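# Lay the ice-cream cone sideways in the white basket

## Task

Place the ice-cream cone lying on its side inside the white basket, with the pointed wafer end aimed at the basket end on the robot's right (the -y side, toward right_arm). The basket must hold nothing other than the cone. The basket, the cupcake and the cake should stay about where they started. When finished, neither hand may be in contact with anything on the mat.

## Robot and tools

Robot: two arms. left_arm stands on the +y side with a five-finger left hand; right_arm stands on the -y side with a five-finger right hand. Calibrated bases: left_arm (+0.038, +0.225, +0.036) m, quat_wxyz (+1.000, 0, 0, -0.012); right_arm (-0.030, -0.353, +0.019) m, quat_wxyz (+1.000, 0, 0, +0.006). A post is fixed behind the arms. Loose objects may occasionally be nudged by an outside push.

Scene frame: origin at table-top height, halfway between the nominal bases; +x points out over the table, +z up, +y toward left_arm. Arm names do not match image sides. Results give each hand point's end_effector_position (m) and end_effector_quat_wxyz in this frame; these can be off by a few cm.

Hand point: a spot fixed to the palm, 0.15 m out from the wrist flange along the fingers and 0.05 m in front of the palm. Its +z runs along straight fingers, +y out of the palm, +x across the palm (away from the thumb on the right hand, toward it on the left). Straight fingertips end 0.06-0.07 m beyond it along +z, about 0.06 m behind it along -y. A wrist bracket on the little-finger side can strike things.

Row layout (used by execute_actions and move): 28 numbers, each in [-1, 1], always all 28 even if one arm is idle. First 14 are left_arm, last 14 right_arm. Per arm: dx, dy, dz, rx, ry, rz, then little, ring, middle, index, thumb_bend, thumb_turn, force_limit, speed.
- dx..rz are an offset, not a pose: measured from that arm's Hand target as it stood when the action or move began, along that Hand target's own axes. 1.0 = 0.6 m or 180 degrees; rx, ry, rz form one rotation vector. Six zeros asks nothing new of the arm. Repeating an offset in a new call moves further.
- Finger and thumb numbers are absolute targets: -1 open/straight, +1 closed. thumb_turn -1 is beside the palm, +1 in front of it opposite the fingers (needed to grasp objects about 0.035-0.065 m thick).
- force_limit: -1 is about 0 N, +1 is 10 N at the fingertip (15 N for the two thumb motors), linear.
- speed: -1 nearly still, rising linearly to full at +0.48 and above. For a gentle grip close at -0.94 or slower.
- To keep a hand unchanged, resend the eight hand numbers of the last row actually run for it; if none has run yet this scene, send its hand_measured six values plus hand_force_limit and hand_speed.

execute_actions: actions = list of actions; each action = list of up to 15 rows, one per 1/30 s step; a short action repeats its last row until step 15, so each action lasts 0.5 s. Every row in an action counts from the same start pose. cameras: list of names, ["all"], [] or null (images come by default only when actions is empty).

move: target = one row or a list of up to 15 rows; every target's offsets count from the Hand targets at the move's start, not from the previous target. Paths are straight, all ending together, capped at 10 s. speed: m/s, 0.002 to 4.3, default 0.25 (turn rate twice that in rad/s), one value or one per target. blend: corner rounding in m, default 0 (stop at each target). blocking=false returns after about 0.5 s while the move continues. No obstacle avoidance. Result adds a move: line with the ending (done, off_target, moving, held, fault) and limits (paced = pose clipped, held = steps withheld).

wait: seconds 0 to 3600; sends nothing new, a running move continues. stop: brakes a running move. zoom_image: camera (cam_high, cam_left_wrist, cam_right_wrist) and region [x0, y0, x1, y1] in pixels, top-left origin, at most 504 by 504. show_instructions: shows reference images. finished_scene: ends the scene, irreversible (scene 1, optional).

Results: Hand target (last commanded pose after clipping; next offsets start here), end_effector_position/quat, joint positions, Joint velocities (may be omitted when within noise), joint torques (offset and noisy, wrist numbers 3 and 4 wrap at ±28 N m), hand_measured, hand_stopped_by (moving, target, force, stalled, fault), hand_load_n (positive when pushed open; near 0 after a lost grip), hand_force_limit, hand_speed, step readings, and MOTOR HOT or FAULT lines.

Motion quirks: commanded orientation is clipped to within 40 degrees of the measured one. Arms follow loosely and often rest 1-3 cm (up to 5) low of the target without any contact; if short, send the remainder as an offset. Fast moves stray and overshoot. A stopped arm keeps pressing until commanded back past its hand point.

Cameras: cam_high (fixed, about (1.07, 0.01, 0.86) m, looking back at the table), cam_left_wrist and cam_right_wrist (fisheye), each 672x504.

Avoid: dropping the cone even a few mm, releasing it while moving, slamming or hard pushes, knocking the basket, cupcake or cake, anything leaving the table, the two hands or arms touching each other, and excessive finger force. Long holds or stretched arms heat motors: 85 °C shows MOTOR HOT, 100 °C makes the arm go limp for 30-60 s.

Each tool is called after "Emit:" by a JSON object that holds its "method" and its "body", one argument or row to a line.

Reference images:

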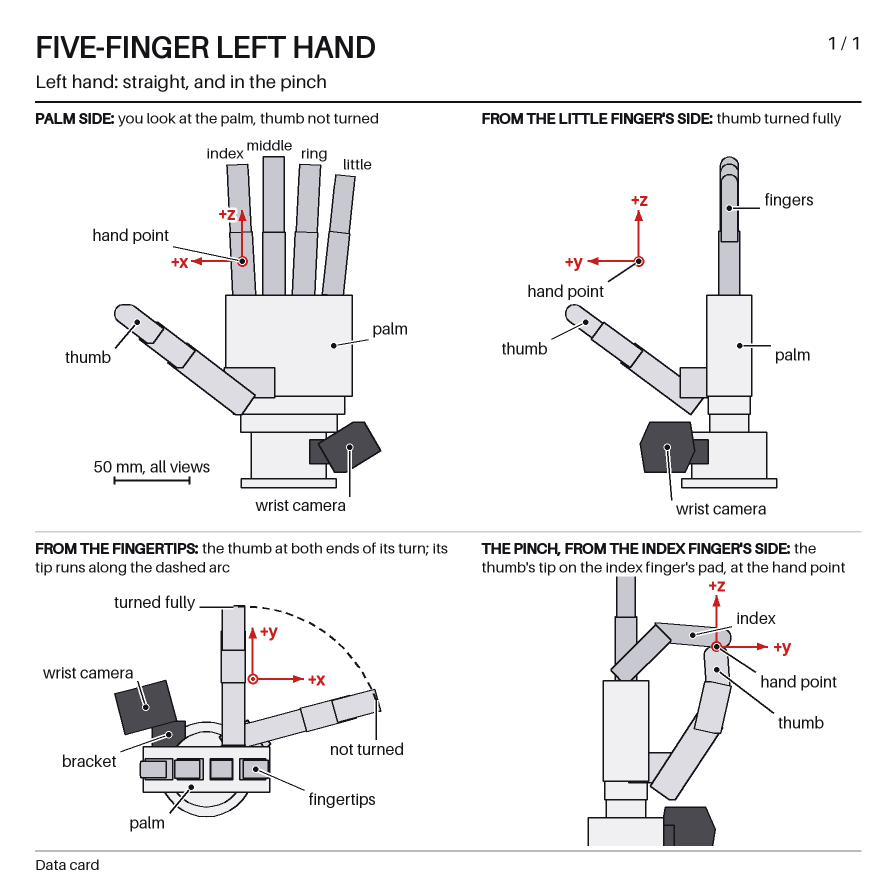

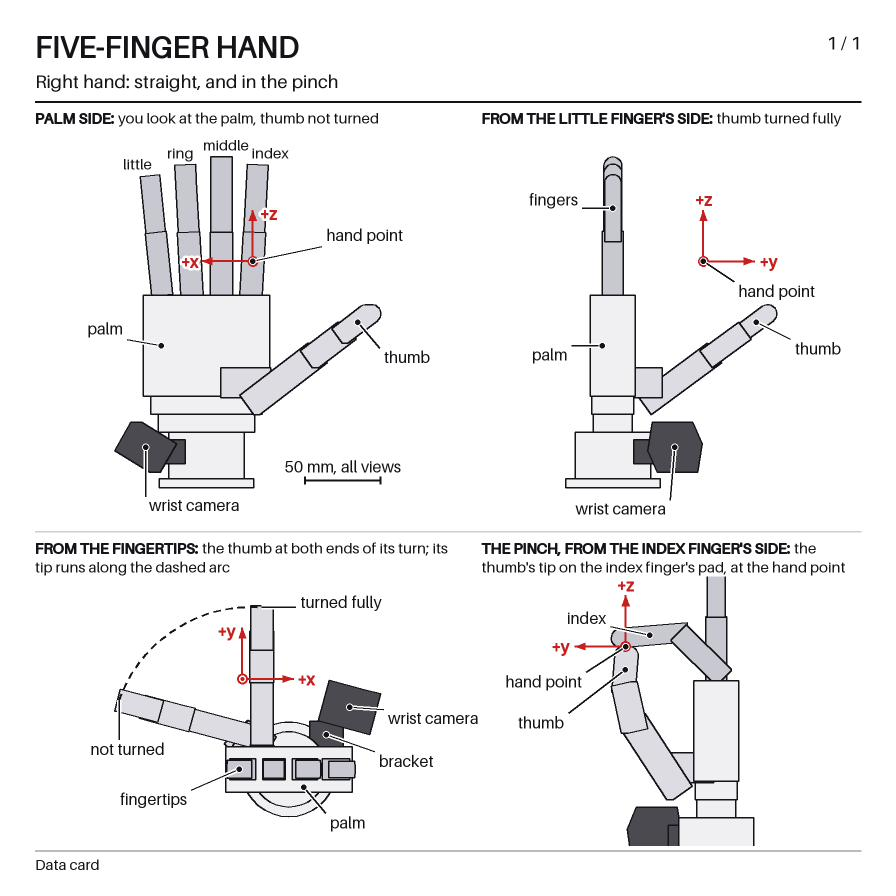

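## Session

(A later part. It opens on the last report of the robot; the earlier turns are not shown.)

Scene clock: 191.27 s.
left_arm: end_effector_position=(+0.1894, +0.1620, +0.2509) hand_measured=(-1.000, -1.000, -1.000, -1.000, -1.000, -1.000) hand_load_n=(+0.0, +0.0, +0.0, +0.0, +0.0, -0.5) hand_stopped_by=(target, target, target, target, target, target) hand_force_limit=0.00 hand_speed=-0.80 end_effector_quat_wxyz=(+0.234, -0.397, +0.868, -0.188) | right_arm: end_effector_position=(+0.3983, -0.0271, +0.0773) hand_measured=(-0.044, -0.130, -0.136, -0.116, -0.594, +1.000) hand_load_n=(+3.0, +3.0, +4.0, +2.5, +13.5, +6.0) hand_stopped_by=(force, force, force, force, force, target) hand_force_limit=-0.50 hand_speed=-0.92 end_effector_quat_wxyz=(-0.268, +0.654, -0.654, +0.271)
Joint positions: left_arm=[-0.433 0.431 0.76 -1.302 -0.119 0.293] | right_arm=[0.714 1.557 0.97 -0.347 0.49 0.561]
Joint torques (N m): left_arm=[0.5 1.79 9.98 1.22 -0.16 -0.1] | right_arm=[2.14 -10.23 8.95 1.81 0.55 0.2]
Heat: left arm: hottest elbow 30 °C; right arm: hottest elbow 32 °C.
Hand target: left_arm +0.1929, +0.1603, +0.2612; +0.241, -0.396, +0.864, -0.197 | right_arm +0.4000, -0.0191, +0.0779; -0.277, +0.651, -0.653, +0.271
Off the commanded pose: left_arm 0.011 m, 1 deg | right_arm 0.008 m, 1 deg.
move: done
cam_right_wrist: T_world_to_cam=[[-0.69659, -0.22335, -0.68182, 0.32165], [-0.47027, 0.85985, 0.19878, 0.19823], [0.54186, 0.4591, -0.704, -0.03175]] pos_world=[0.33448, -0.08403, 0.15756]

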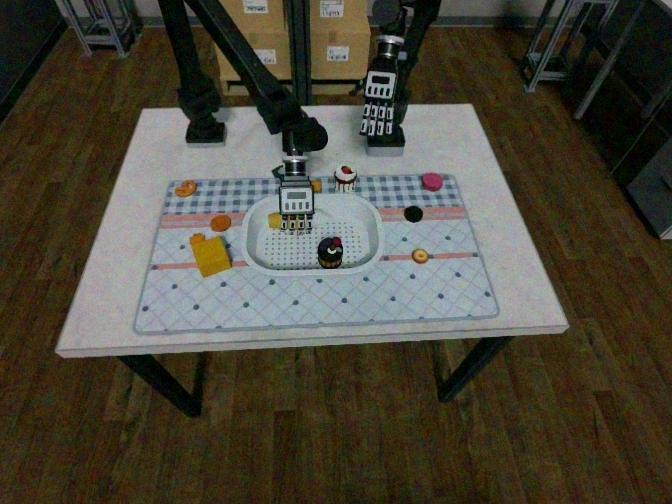

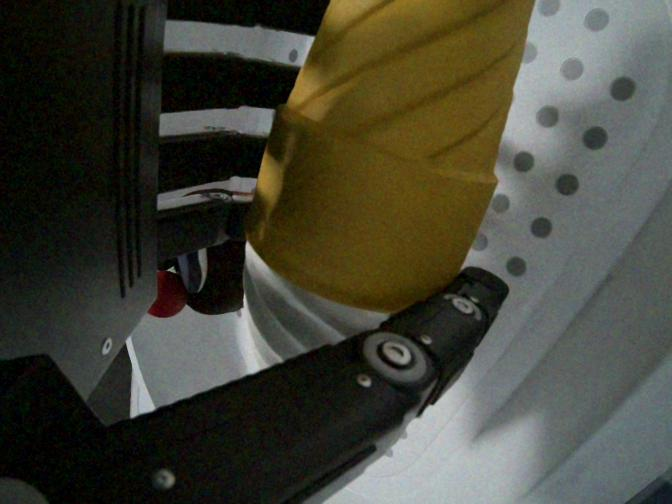

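Emit:
{"method": "move", "body": {
  "target": [0,0,0,0,0,0,-1,-1,-1,-1,-1,-1,0,-0.8,0.0,0.033,0.033,0,0,0,0.45,0.45,0.45,0.5,0.45,1,-0.5,-0.92],
  "speed": 0.05,
  "cameras": ["cam_high","cam_right_wrist"]
}}

Emit:
{"method": "zoom_image", "body": {
  "camera": "cam_high",
  "region": [230, 140, 410, 290]
}}

Scene clock: 199.50 s.
left_arm: end_effector_position=(+0.1894, +0.1620, +0.2509) hand_measured=(-1.000, -1.000, -1.000, -1.000, -1.000, -1.000) hand_load_n=(+0.0, -0.5, +0.0, +0.0, +0.0, +0.0) hand_stopped_by=(target, target, target, target, target, target) hand_force_limit=0.00 hand_speed=-0.80 end_effector_quat_wxyz=(+0.234, -0.397, +0.868, -0.188) | right_arm: end_effector_position=(+0.3989, -0.0266, +0.0494) hand_measured=(-0.044, -0.130, -0.136, -0.116, -0.594, +1.000) hand_load_n=(+3.0, +3.0, +4.0, +2.5, +13.5, +6.0) hand_stopped_by=(force, force, force, force, force, target) hand_force_limit=-0.50 hand_speed=-0.92 end_effector_quat_wxyz=(-0.268, +0.654, -0.654, +0.271)
Joint positions: left_arm=[-0.433 0.431 0.76 -1.302 -0.119 0.293] | right_arm=[0.714 1.606 0.94 -0.268 0.491 0.561]
Joint torques (N m): left_arm=[0.5 1.79 9.98 1.21 -0.16 -0.1] | right_arm=[2.08 -10.58 8.47 1.81 0.54 0.19]
Heat: left arm: hottest elbow 31 °C; right arm: hottest elbow 32 °C.
Hand target: left_arm +0.1929, +0.1603, +0.2612; +0.241, -0.396, +0.864, -0.197 | right_arm +0.4003, -0.0188, +0.0501; -0.277, +0.651, -0.653, +0.271
Off the commanded pose: left_arm 0.011 m, 1 deg | right_arm 0.008 m, 1 deg.
move: done
cam_right_wrist: T_world_to_cam=[[-0.69654, -0.22334, -0.68188, 0.30301], [-0.47009, 0.86, 0.19851, 0.20359], [0.54208, 0.45882, -0.70401, -0.05205]] pos_world=[0.33498, -0.08353, 0.12956]

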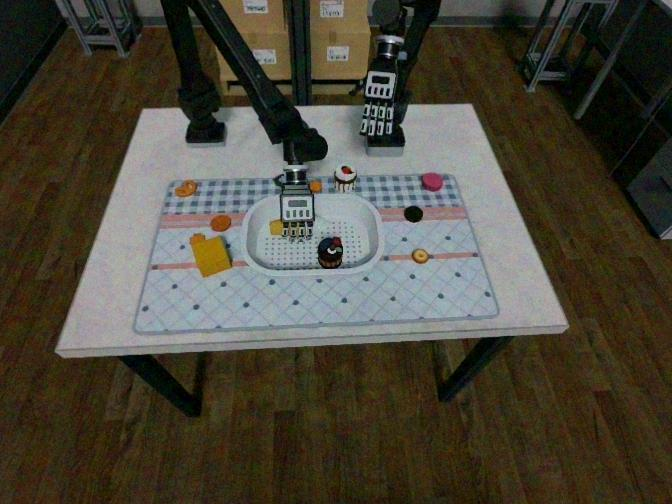

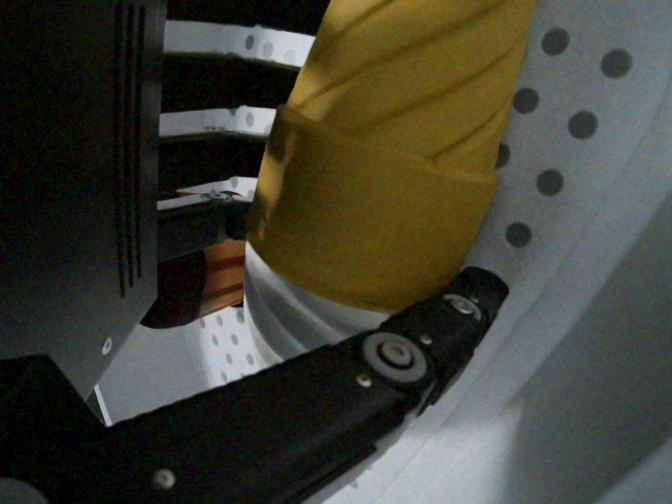

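Scaled by 2.800.

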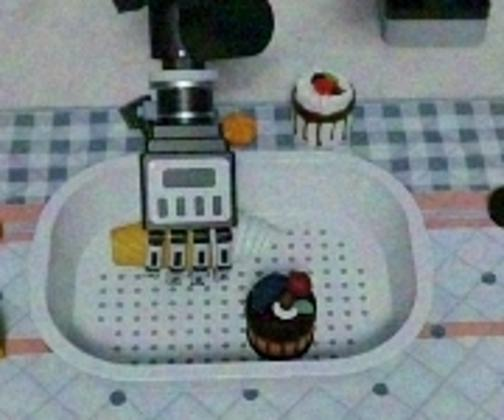

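Emit:
{"method": "move", "body": {
  "target": [0,0,0,0,0,0,-1,-1,-1,-1,-1,-1,0,-0.8,0.0,0.0094,0.0094,0,0,0,0.45,0.45,0.45,0.5,0.45,1,-0.5,-0.92],
  "speed": 0.03,
  "cameras": ["cam_right_wrist"]
}}

Scene clock: 203.40 s.
left_arm: end_effector_position=(+0.1894, +0.1620, +0.2509) hand_measured=(-1.000, -1.000, -1.000, -1.000, -1.000, -1.000) hand_load_n=(+0.0, +0.0, +0.0, +0.0, +0.0, +0.0) hand_stopped_by=(target, target, target, target, target, target) hand_force_limit=0.00 hand_speed=-0.80 end_effector_quat_wxyz=(+0.234, -0.397, +0.868, -0.188) | right_arm: end_effector_position=(+0.4019, -0.0244, +0.0488) hand_measured=(-0.044, -0.130, -0.136, -0.116, -0.594, +1.000) hand_load_n=(+3.0, +3.0, +4.0, +2.5, +14.0, +5.5) hand_stopped_by=(force, force, force, force, force, target) hand_force_limit=-0.50 hand_speed=-0.92 end_effector_quat_wxyz=(-0.274, +0.651, -0.654, +0.272)
Joint positions: left_arm=[-0.433 0.431 0.76 -1.302 -0.119 0.293] | right_arm=[0.714 1.612 0.938 -0.247 0.492 0.562]
Joint torques (N m): left_arm=[0.5 1.79 9.98 1.22 -0.16 -0.1] | right_arm=[2.08 -10.05 7.92 1.83 0.49 0.2]
Heat: left arm: hottest elbow 31 °C; right arm: hottest elbow 32 °C.
Hand target: left_arm +0.1929, +0.1603, +0.2612; +0.241, -0.396, +0.864, -0.197 | right_arm +0.4004, -0.0188, +0.0421; -0.277, +0.651, -0.653, +0.271
Off the commanded pose: left_arm 0.011 m, 1 deg | right_arm 0.009 m, 0 deg.
move: done
cam_right_wrist: T_world_to_cam=[[-0.68879, -0.2163, -0.69194, 0.30275], [-0.47136, 0.85879, 0.20075, 0.20356], [0.55081, 0.46443, -0.69348, -0.05898]] pos_world=[0.33697, -0.08193, 0.12772]

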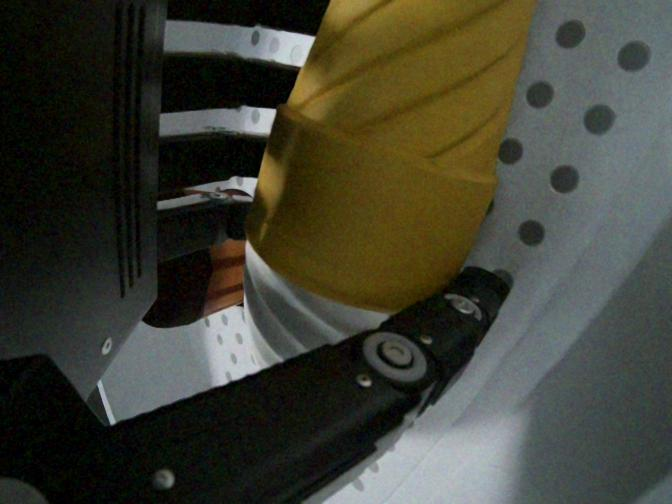

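Emit:
{"method": "move", "body": {
  "target": [0,0,0,0,0,0,-1,-1,-1,-1,-1,-1,0,-0.8,0.0,0.0071,0.0071,0,0,0,0.45,0.45,0.45,0.5,0.45,1,-0.5,-0.92],
  "speed": 0.03,
  "cameras": ["cam_right_wrist"]
}}

Scene clock: 210.27 s.
left_arm: end_effector_position=(+0.1894, +0.1620, +0.2509) hand_measured=(-1.000, -1.000, -1.000, -1.000, -1.000, -1.000) hand_load_n=(+0.0, +0.0, +0.0, +0.0, +0.0, -0.5) hand_stopped_by=(target, target, target, target, target, target) hand_force_limit=0.00 hand_speed=-0.80 end_effector_quat_wxyz=(+0.234, -0.397, +0.868, -0.188) | right_arm: end_effector_position=(+0.4037, -0.0231, +0.0486) hand_measured=(-0.044, -0.130, -0.136, -0.116, -0.594, +1.000) hand_load_n=(+3.0, +3.0, +4.0, +2.0, +14.5, +5.5) hand_stopped_by=(force, force, force, force, force, target) hand_force_limit=-0.50 hand_speed=-0.92 end_effector_quat_wxyz=(-0.280, +0.648, -0.653, +0.273)
Joint positions: left_arm=[-0.433 0.431 0.76 -1.302 -0.119 0.293] | right_arm=[0.714 1.613 0.934 -0.229 0.493 0.562]
Joint torques (N m): left_arm=[0.5 1.79 9.98 1.21 -0.17 -0.1] | right_arm=[2.14 -9.35 7.69 1.8 0.44 0.19]
Heat: left arm: hottest elbow 31 °C; right arm: hottest elbow 31 °C.
Hand target: left_arm +0.1929, +0.1603, +0.2612; +0.241, -0.396, +0.864, -0.197 | right_arm +0.4004, -0.0187, +0.0360; -0.277, +0.651, -0.653, +0.271
Off the commanded pose: left_arm 0.011 m, 1 deg | right_arm 0.014 m, 0 deg.
move: off_target (right_arm)
cam_right_wrist: T_world_to_cam=[[-0.68219, -0.21071, -0.70016, 0.30216], [-0.47276, 0.85759, 0.20255, 0.20377], [0.55777, 0.46919, -0.68466, -0.06383]] pos_world=[0.33806, -0.08114, 0.12659]

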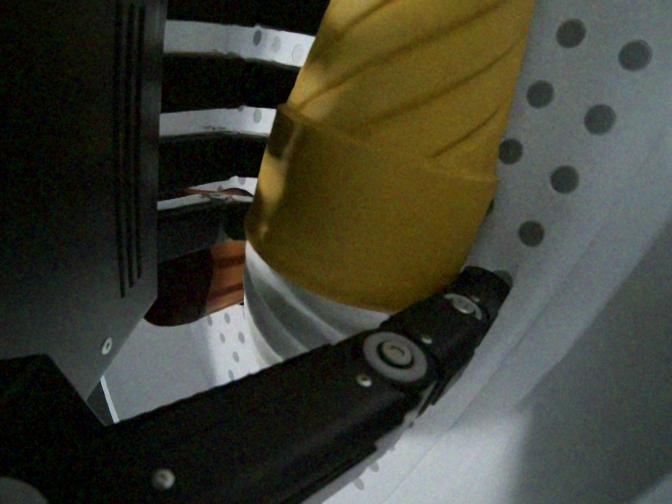

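Emit:
{"method": "wait", "body": {
  "seconds": 0.1,
  "cameras": ["cam_high","cam_right_wrist","cam_left_wrist"]
}}

Emit:
{"method": "zoom_image", "body": {
  "camera": "cam_high",
  "region": [250, 190, 350, 270]
}}

Emit:
{"method": "zoom_image", "body": {
  "camera": "cam_right_wrist",
  "region": [400, 0, 672, 300]
}}

Scene clock: 213.17 s.
left_arm: end_effector_position=(+0.1894, +0.1620, +0.2509) hand_measured=(-1.000, -1.000, -1.000, -1.000, -1.000, -1.000) hand_load_n=(+0.0, +0.0, +0.0, +0.0, +0.0, +0.0) hand_stopped_by=(target, target, target, target, target, target) hand_force_limit=0.00 hand_speed=-0.80 end_effector_quat_wxyz=(+0.234, -0.397, +0.868, -0.188) | right_arm: end_effector_position=(+0.4037, -0.0231, +0.0486) hand_measured=(-0.044, -0.130, -0.136, -0.116, -0.594, +1.000) hand_load_n=(+3.0, +3.0, +3.5, +2.0, +14.0, +5.0) hand_stopped_by=(force, force, force, force, force, target) hand_force_limit=-0.50 hand_speed=-0.92 end_effector_quat_wxyz=(-0.280, +0.648, -0.653, +0.273)
Joint positions: left_arm=[-0.433 0.431 0.76 -1.302 -0.119 0.293] | right_arm=[0.714 1.613 0.934 -0.229 0.493 0.562]
Joint torques (N m): left_arm=[0.5 1.79 9.98 1.24 -0.16 -0.1] | right_arm=[2.14 -9.23 7.69 1.78 0.44 0.2]
Heat: left arm: hottest elbow 31 °C; right arm: hottest elbow 31 °C.
Hand target: left_arm +0.1929, +0.1603, +0.2612; +0.241, -0.396, +0.864, -0.197 | right_arm +0.4004, -0.0187, +0.0360; -0.277, +0.651, -0.653, +0.271
Off the commanded pose: left_arm 0.011 m, 1 deg | right_arm 0.014 m, 0 deg.
wait: 0.10 s; at rest from the start
cam_right_wrist: T_world_to_cam=[[-0.68219, -0.21071, -0.70016, 0.30216], [-0.47276, 0.85759, 0.20255, 0.20377], [0.55777, 0.46919, -0.68466, -0.06383]] pos_world=[0.33806, -0.08114, 0.12659]

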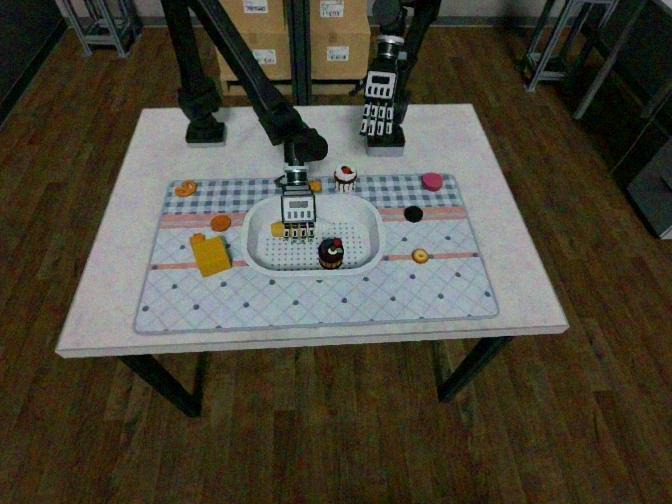

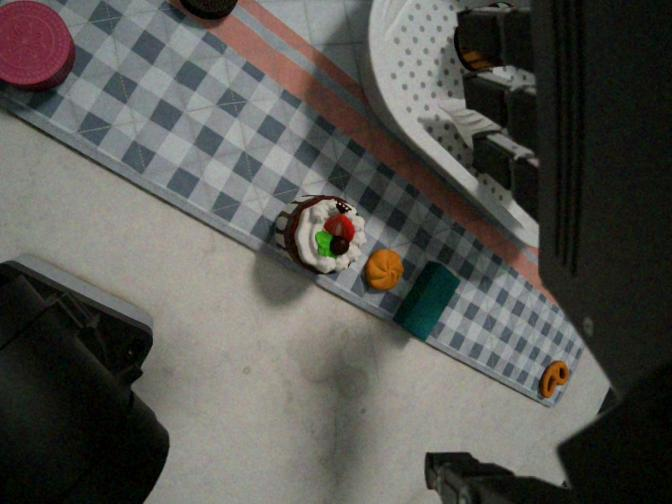

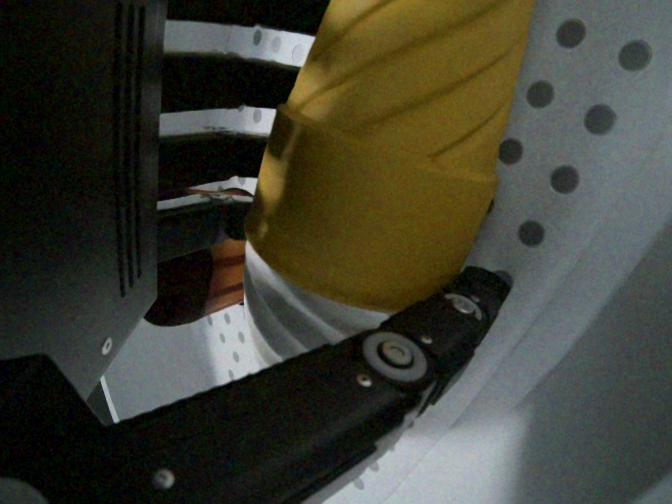

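Scaled by 5.040.

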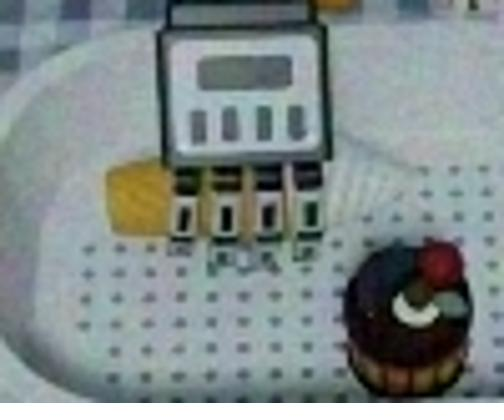

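Scaled by 1.680 from the camera's image (finer frame: 960x720).

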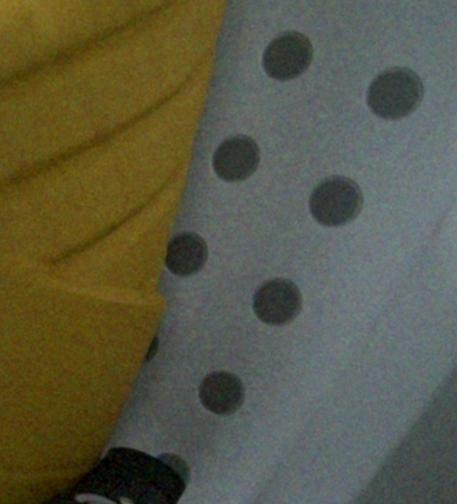

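Emit:
{"method": "move", "body": {
  "target": [
    [0,0,0,0,0,0,-1,-1,-1,-1,-1,-1,0,-0.8,0,-0.0177,-0.013,0,0,0,0.45,0.45,0.45,0.5,0.45,1,-0.5,-0.92],
    [0,0,0,0,0,0,-1,-1,-1,-1,-1,-1,0,-0.8,0,-0.0177,-0.013,0,0,0,-0.5,-0.5,-0.5,-0.5,-0.75,1,-0.5,-0.85]
  ],
  "speed": 0.04,
  "cameras": ["all"]
}}

Emit:
{"method": "zoom_image", "body": {
  "camera": "cam_high",
  "region": [230, 170, 390, 290]
}}

Scene clock: 228.03 s.
left_arm: end_effector_position=(+0.1894, +0.1620, +0.2509) hand_measured=(-1.000, -1.000, -1.000, -1.000, -1.000, -1.000) hand_load_n=(+0.0, +0.0, +0.0, +0.0, +0.0, +0.0) hand_stopped_by=(target, target, target, target, target, target) hand_force_limit=0.00 hand_speed=-0.80 end_effector_quat_wxyz=(+0.234, -0.397, +0.868, -0.188) | right_arm: end_effector_position=(+0.4032, -0.0234, +0.0488) hand_measured=(-0.500, -0.500, -0.500, -0.500, -0.750, +1.000) hand_load_n=(+0.0, -0.5, -0.5, +0.0, +0.0, +0.0) hand_stopped_by=(target, target, target, target, target, target) hand_force_limit=-0.50 hand_speed=-0.85 end_effector_quat_wxyz=(-0.279, +0.649, -0.653, +0.273)
Joint positions: left_arm=[-0.433 0.431 0.76 -1.302 -0.119 0.293] | right_arm=[0.714 1.612 0.934 -0.232 0.494 0.562]
Joint torques (N m): left_arm=[0.5 1.79 9.98 1.22 -0.16 -0.1] | right_arm=[1.9 -10.7 9.16 0.59 0.35 0.16]
Heat: left arm: hottest elbow 31 °C; right arm: hottest elbow 31 °C.
Hand target: left_arm +0.1929, +0.1603, +0.2612; +0.241, -0.396, +0.864, -0.197 | right_arm +0.4022, -0.0189, +0.0490; -0.277, +0.651, -0.653, +0.271
Off the commanded pose: left_arm 0.011 m, 1 deg | right_arm 0.005 m, 0 deg.
move: done
cam_right_wrist: T_world_to_cam=[[-0.68291, -0.21183, -0.69911, 0.30199], [-0.47247, 0.85799, 0.20155, 0.20378], [0.55714, 0.46795, -0.68602, -0.06291]] pos_world=[0.33756, -0.08144, 0.12689]

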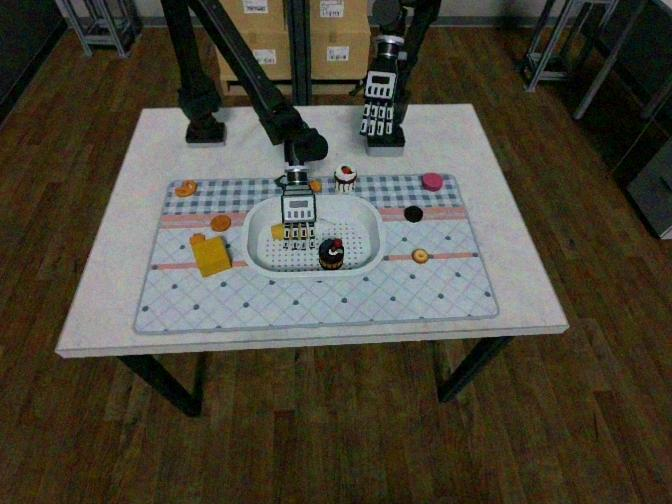

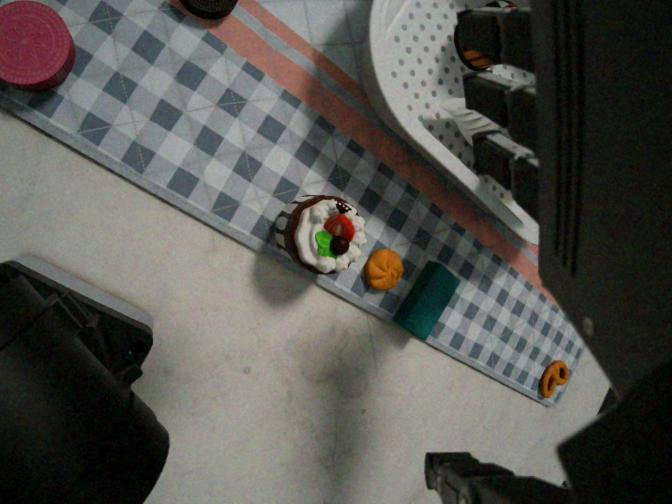

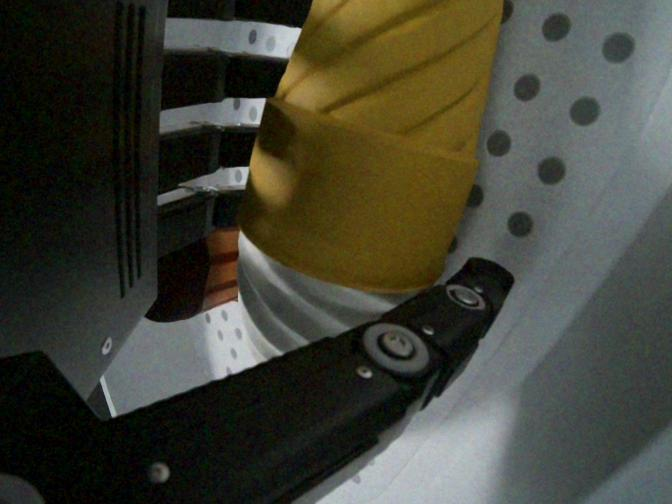

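Scaled by 3.150.

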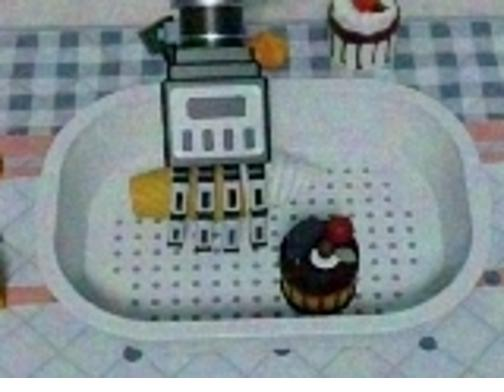

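Emit:
{"method": "move", "body": {
  "target": [0,0,0,0,0,0,-1,-1,-1,-1,-1,-1,0,-0.8,0,0,0,0,0,0,-0.7,-0.7,-0.7,-0.65,-1,1,-0.5,-0.8],
  "speed": 0.04,
  "cameras": ["cam_high","cam_right_wrist"]
}}

Scene clock: 235.20 s.
left_arm: end_effector_position=(+0.1894, +0.1620, +0.2509) hand_measured=(-1.000, -1.000, -1.000, -1.000, -1.000, -1.000) hand_load_n=(+0.0, +0.0, +0.0, +0.0, +0.0, +0.0) hand_stopped_by=(target, target, target, target, target, target) hand_force_limit=0.00 hand_speed=-0.80 end_effector_quat_wxyz=(+0.234, -0.397, +0.868, -0.188) | right_arm: end_effector_position=(+0.4032, -0.0234, +0.0488) hand_measured=(-0.700, -0.700, -0.700, -0.650, -1.000, +1.000) hand_load_n=(+0.0, +0.0, +0.0, +0.0, +0.0, +0.0) hand_stopped_by=(target, target, target, target, target, target) hand_force_limit=-0.50 hand_speed=-0.80 end_effector_quat_wxyz=(-0.279, +0.649, -0.653, +0.273)
Joint positions: left_arm=[-0.433 0.431 0.76 -1.302 -0.119 0.293] | right_arm=[0.714 1.612 0.934 -0.232 0.494 0.562]
Joint torques (N m): left_arm=[0.56 1.79 9.98 1.22 -0.16 -0.1] | right_arm=[1.85 -10.64 9.13 0.57 0.34 0.17]
Heat: left arm: hottest elbow 31 °C; right arm: hottest elbow 31 °C.
Hand target: left_arm +0.1929, +0.1603, +0.2612; +0.241, -0.396, +0.864, -0.197 | right_arm +0.4022, -0.0189, +0.0490; -0.277, +0.651, -0.653, +0.271
Off the commanded pose: left_arm 0.011 m, 1 deg | right_arm 0.005 m, 0 deg.
move: done
cam_right_wrist: T_world_to_cam=[[-0.68291, -0.21183, -0.69911, 0.30199], [-0.47247, 0.85799, 0.20155, 0.20378], [0.55714, 0.46795, -0.68602, -0.06291]] pos_world=[0.33756, -0.08144, 0.12689]

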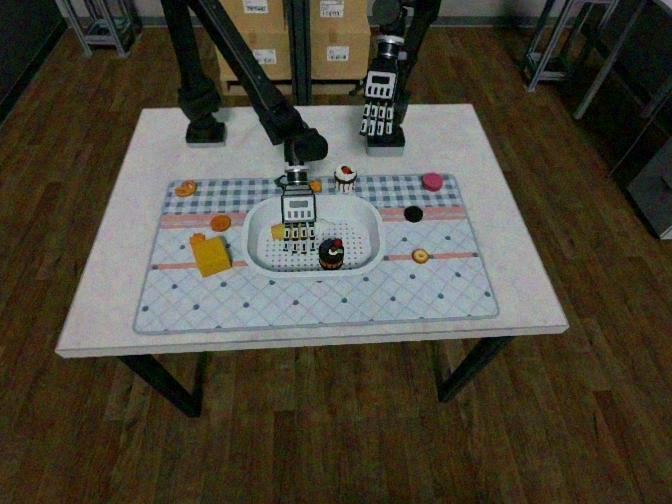

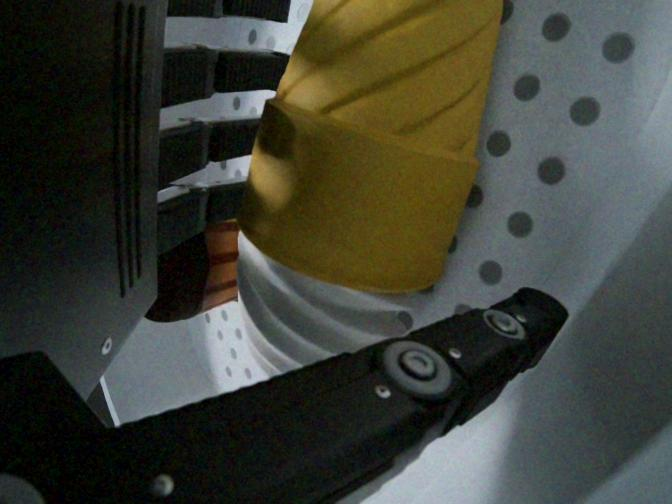

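Emit:
{"method": "move", "body": {
  "target": [
    [0,0,0,0,0,0,-1,-1,-1,-1,-1,-1,0,-0.8,0,-0.096,-0.09,0,0,0,-0.7,-0.7,-0.7,-0.65,-1,1,-0.5,-0.8],
    [0,0,0,0,0,0,-1,-1,-1,-1,-1,-1,0,-0.8,0,-0.1,-0.29,0,0,0,-0.7,-0.7,-0.7,-0.65,-1,1,-0.5,-0.8]
  ],
  "speed": [0.06,0.15],
  "blend": 0.02,
  "cameras": ["all"]
}}

Emit:
{"method": "zoom_image", "body": {
  "camera": "cam_high",
  "region": [230, 170, 390, 290]
}}

Scene clock: 244.90 s.
left_arm: end_effector_position=(+0.1894, +0.1620, +0.2509) hand_measured=(-1.000, -1.000, -1.000, -1.000, -1.000, -1.000) hand_load_n=(+0.0, +0.0, +0.0, +0.0, +0.0, +0.0) hand_stopped_by=(target, target, target, target, target, target) hand_force_limit=0.00 hand_speed=-0.80 end_effector_quat_wxyz=(+0.234, -0.397, +0.868, -0.188) | right_arm: end_effector_position=(+0.3134, -0.0342, +0.1895) hand_measured=(-0.700, -0.700, -0.700, -0.650, -1.000, +1.000) hand_load_n=(+0.0, +0.0, +0.0, -0.5, +0.0, +0.0) hand_stopped_by=(target, target, target, target, target, target) hand_force_limit=-0.50 hand_speed=-0.80 end_effector_quat_wxyz=(-0.257, +0.659, -0.652, +0.273)
Joint positions: left_arm=[-0.433 0.431 0.76 -1.302 -0.119 0.293] | right_arm=[0.849 1.279 1.023 -0.767 0.569 0.687]
Joint torques (N m): left_arm=[0.5 1.79 9.96 1.22 -0.16 -0.1] | right_arm=[2.14 -8.41 13.81 0.49 0.59 0.2]
Heat: left arm: hottest elbow 31 °C; right arm: hottest elbow 31 °C.
Hand target: left_arm +0.1929, +0.1603, +0.2612; +0.241, -0.396, +0.864, -0.197 | right_arm +0.3199, -0.0205, +0.2136; -0.277, +0.651, -0.653, +0.271
Off the commanded pose: left_arm 0.011 m, 1 deg | right_arm 0.028 m, 3 deg.
move: off_target (right_arm)
cam_right_wrist: T_world_to_cam=[[-0.70546, -0.23857, -0.6674, 0.33691], [-0.46894, 0.86318, 0.18713, 0.14396], [0.53144, 0.44499, -0.72081, 0.10253]] pos_world=[0.2507, -0.08951, 0.27182]

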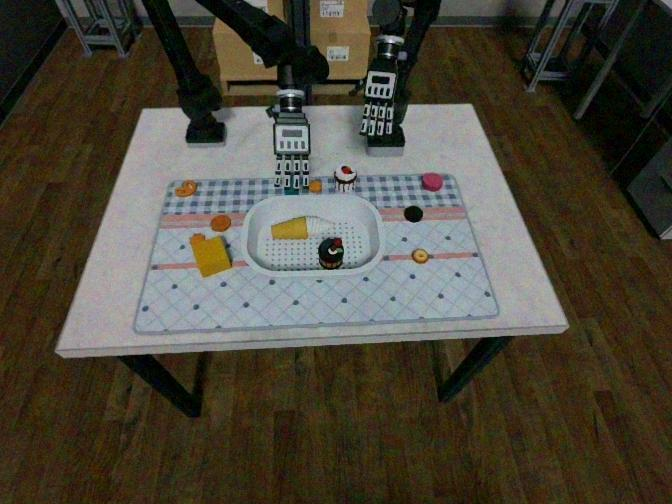

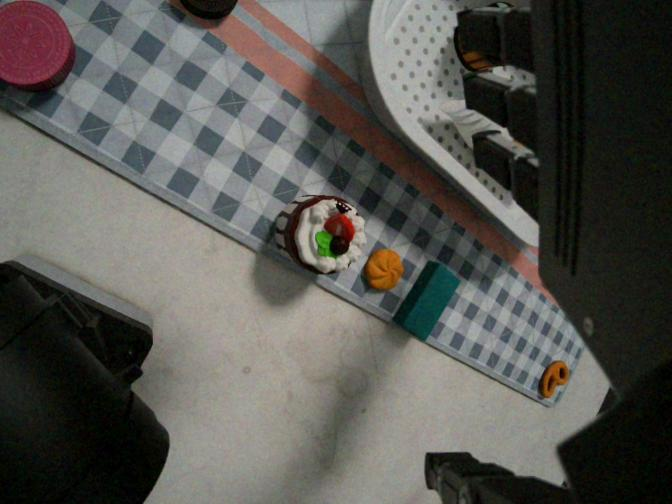

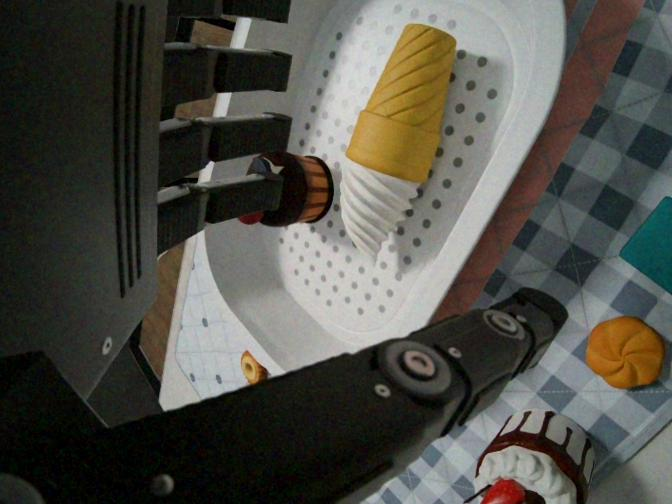

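Scaled by 3.150.

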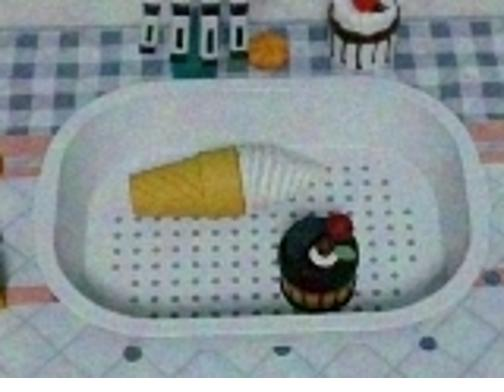

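Emit:
{"method": "finished_scene", "body": {
  "scene": 1
}}

The scene is finished: the task was done.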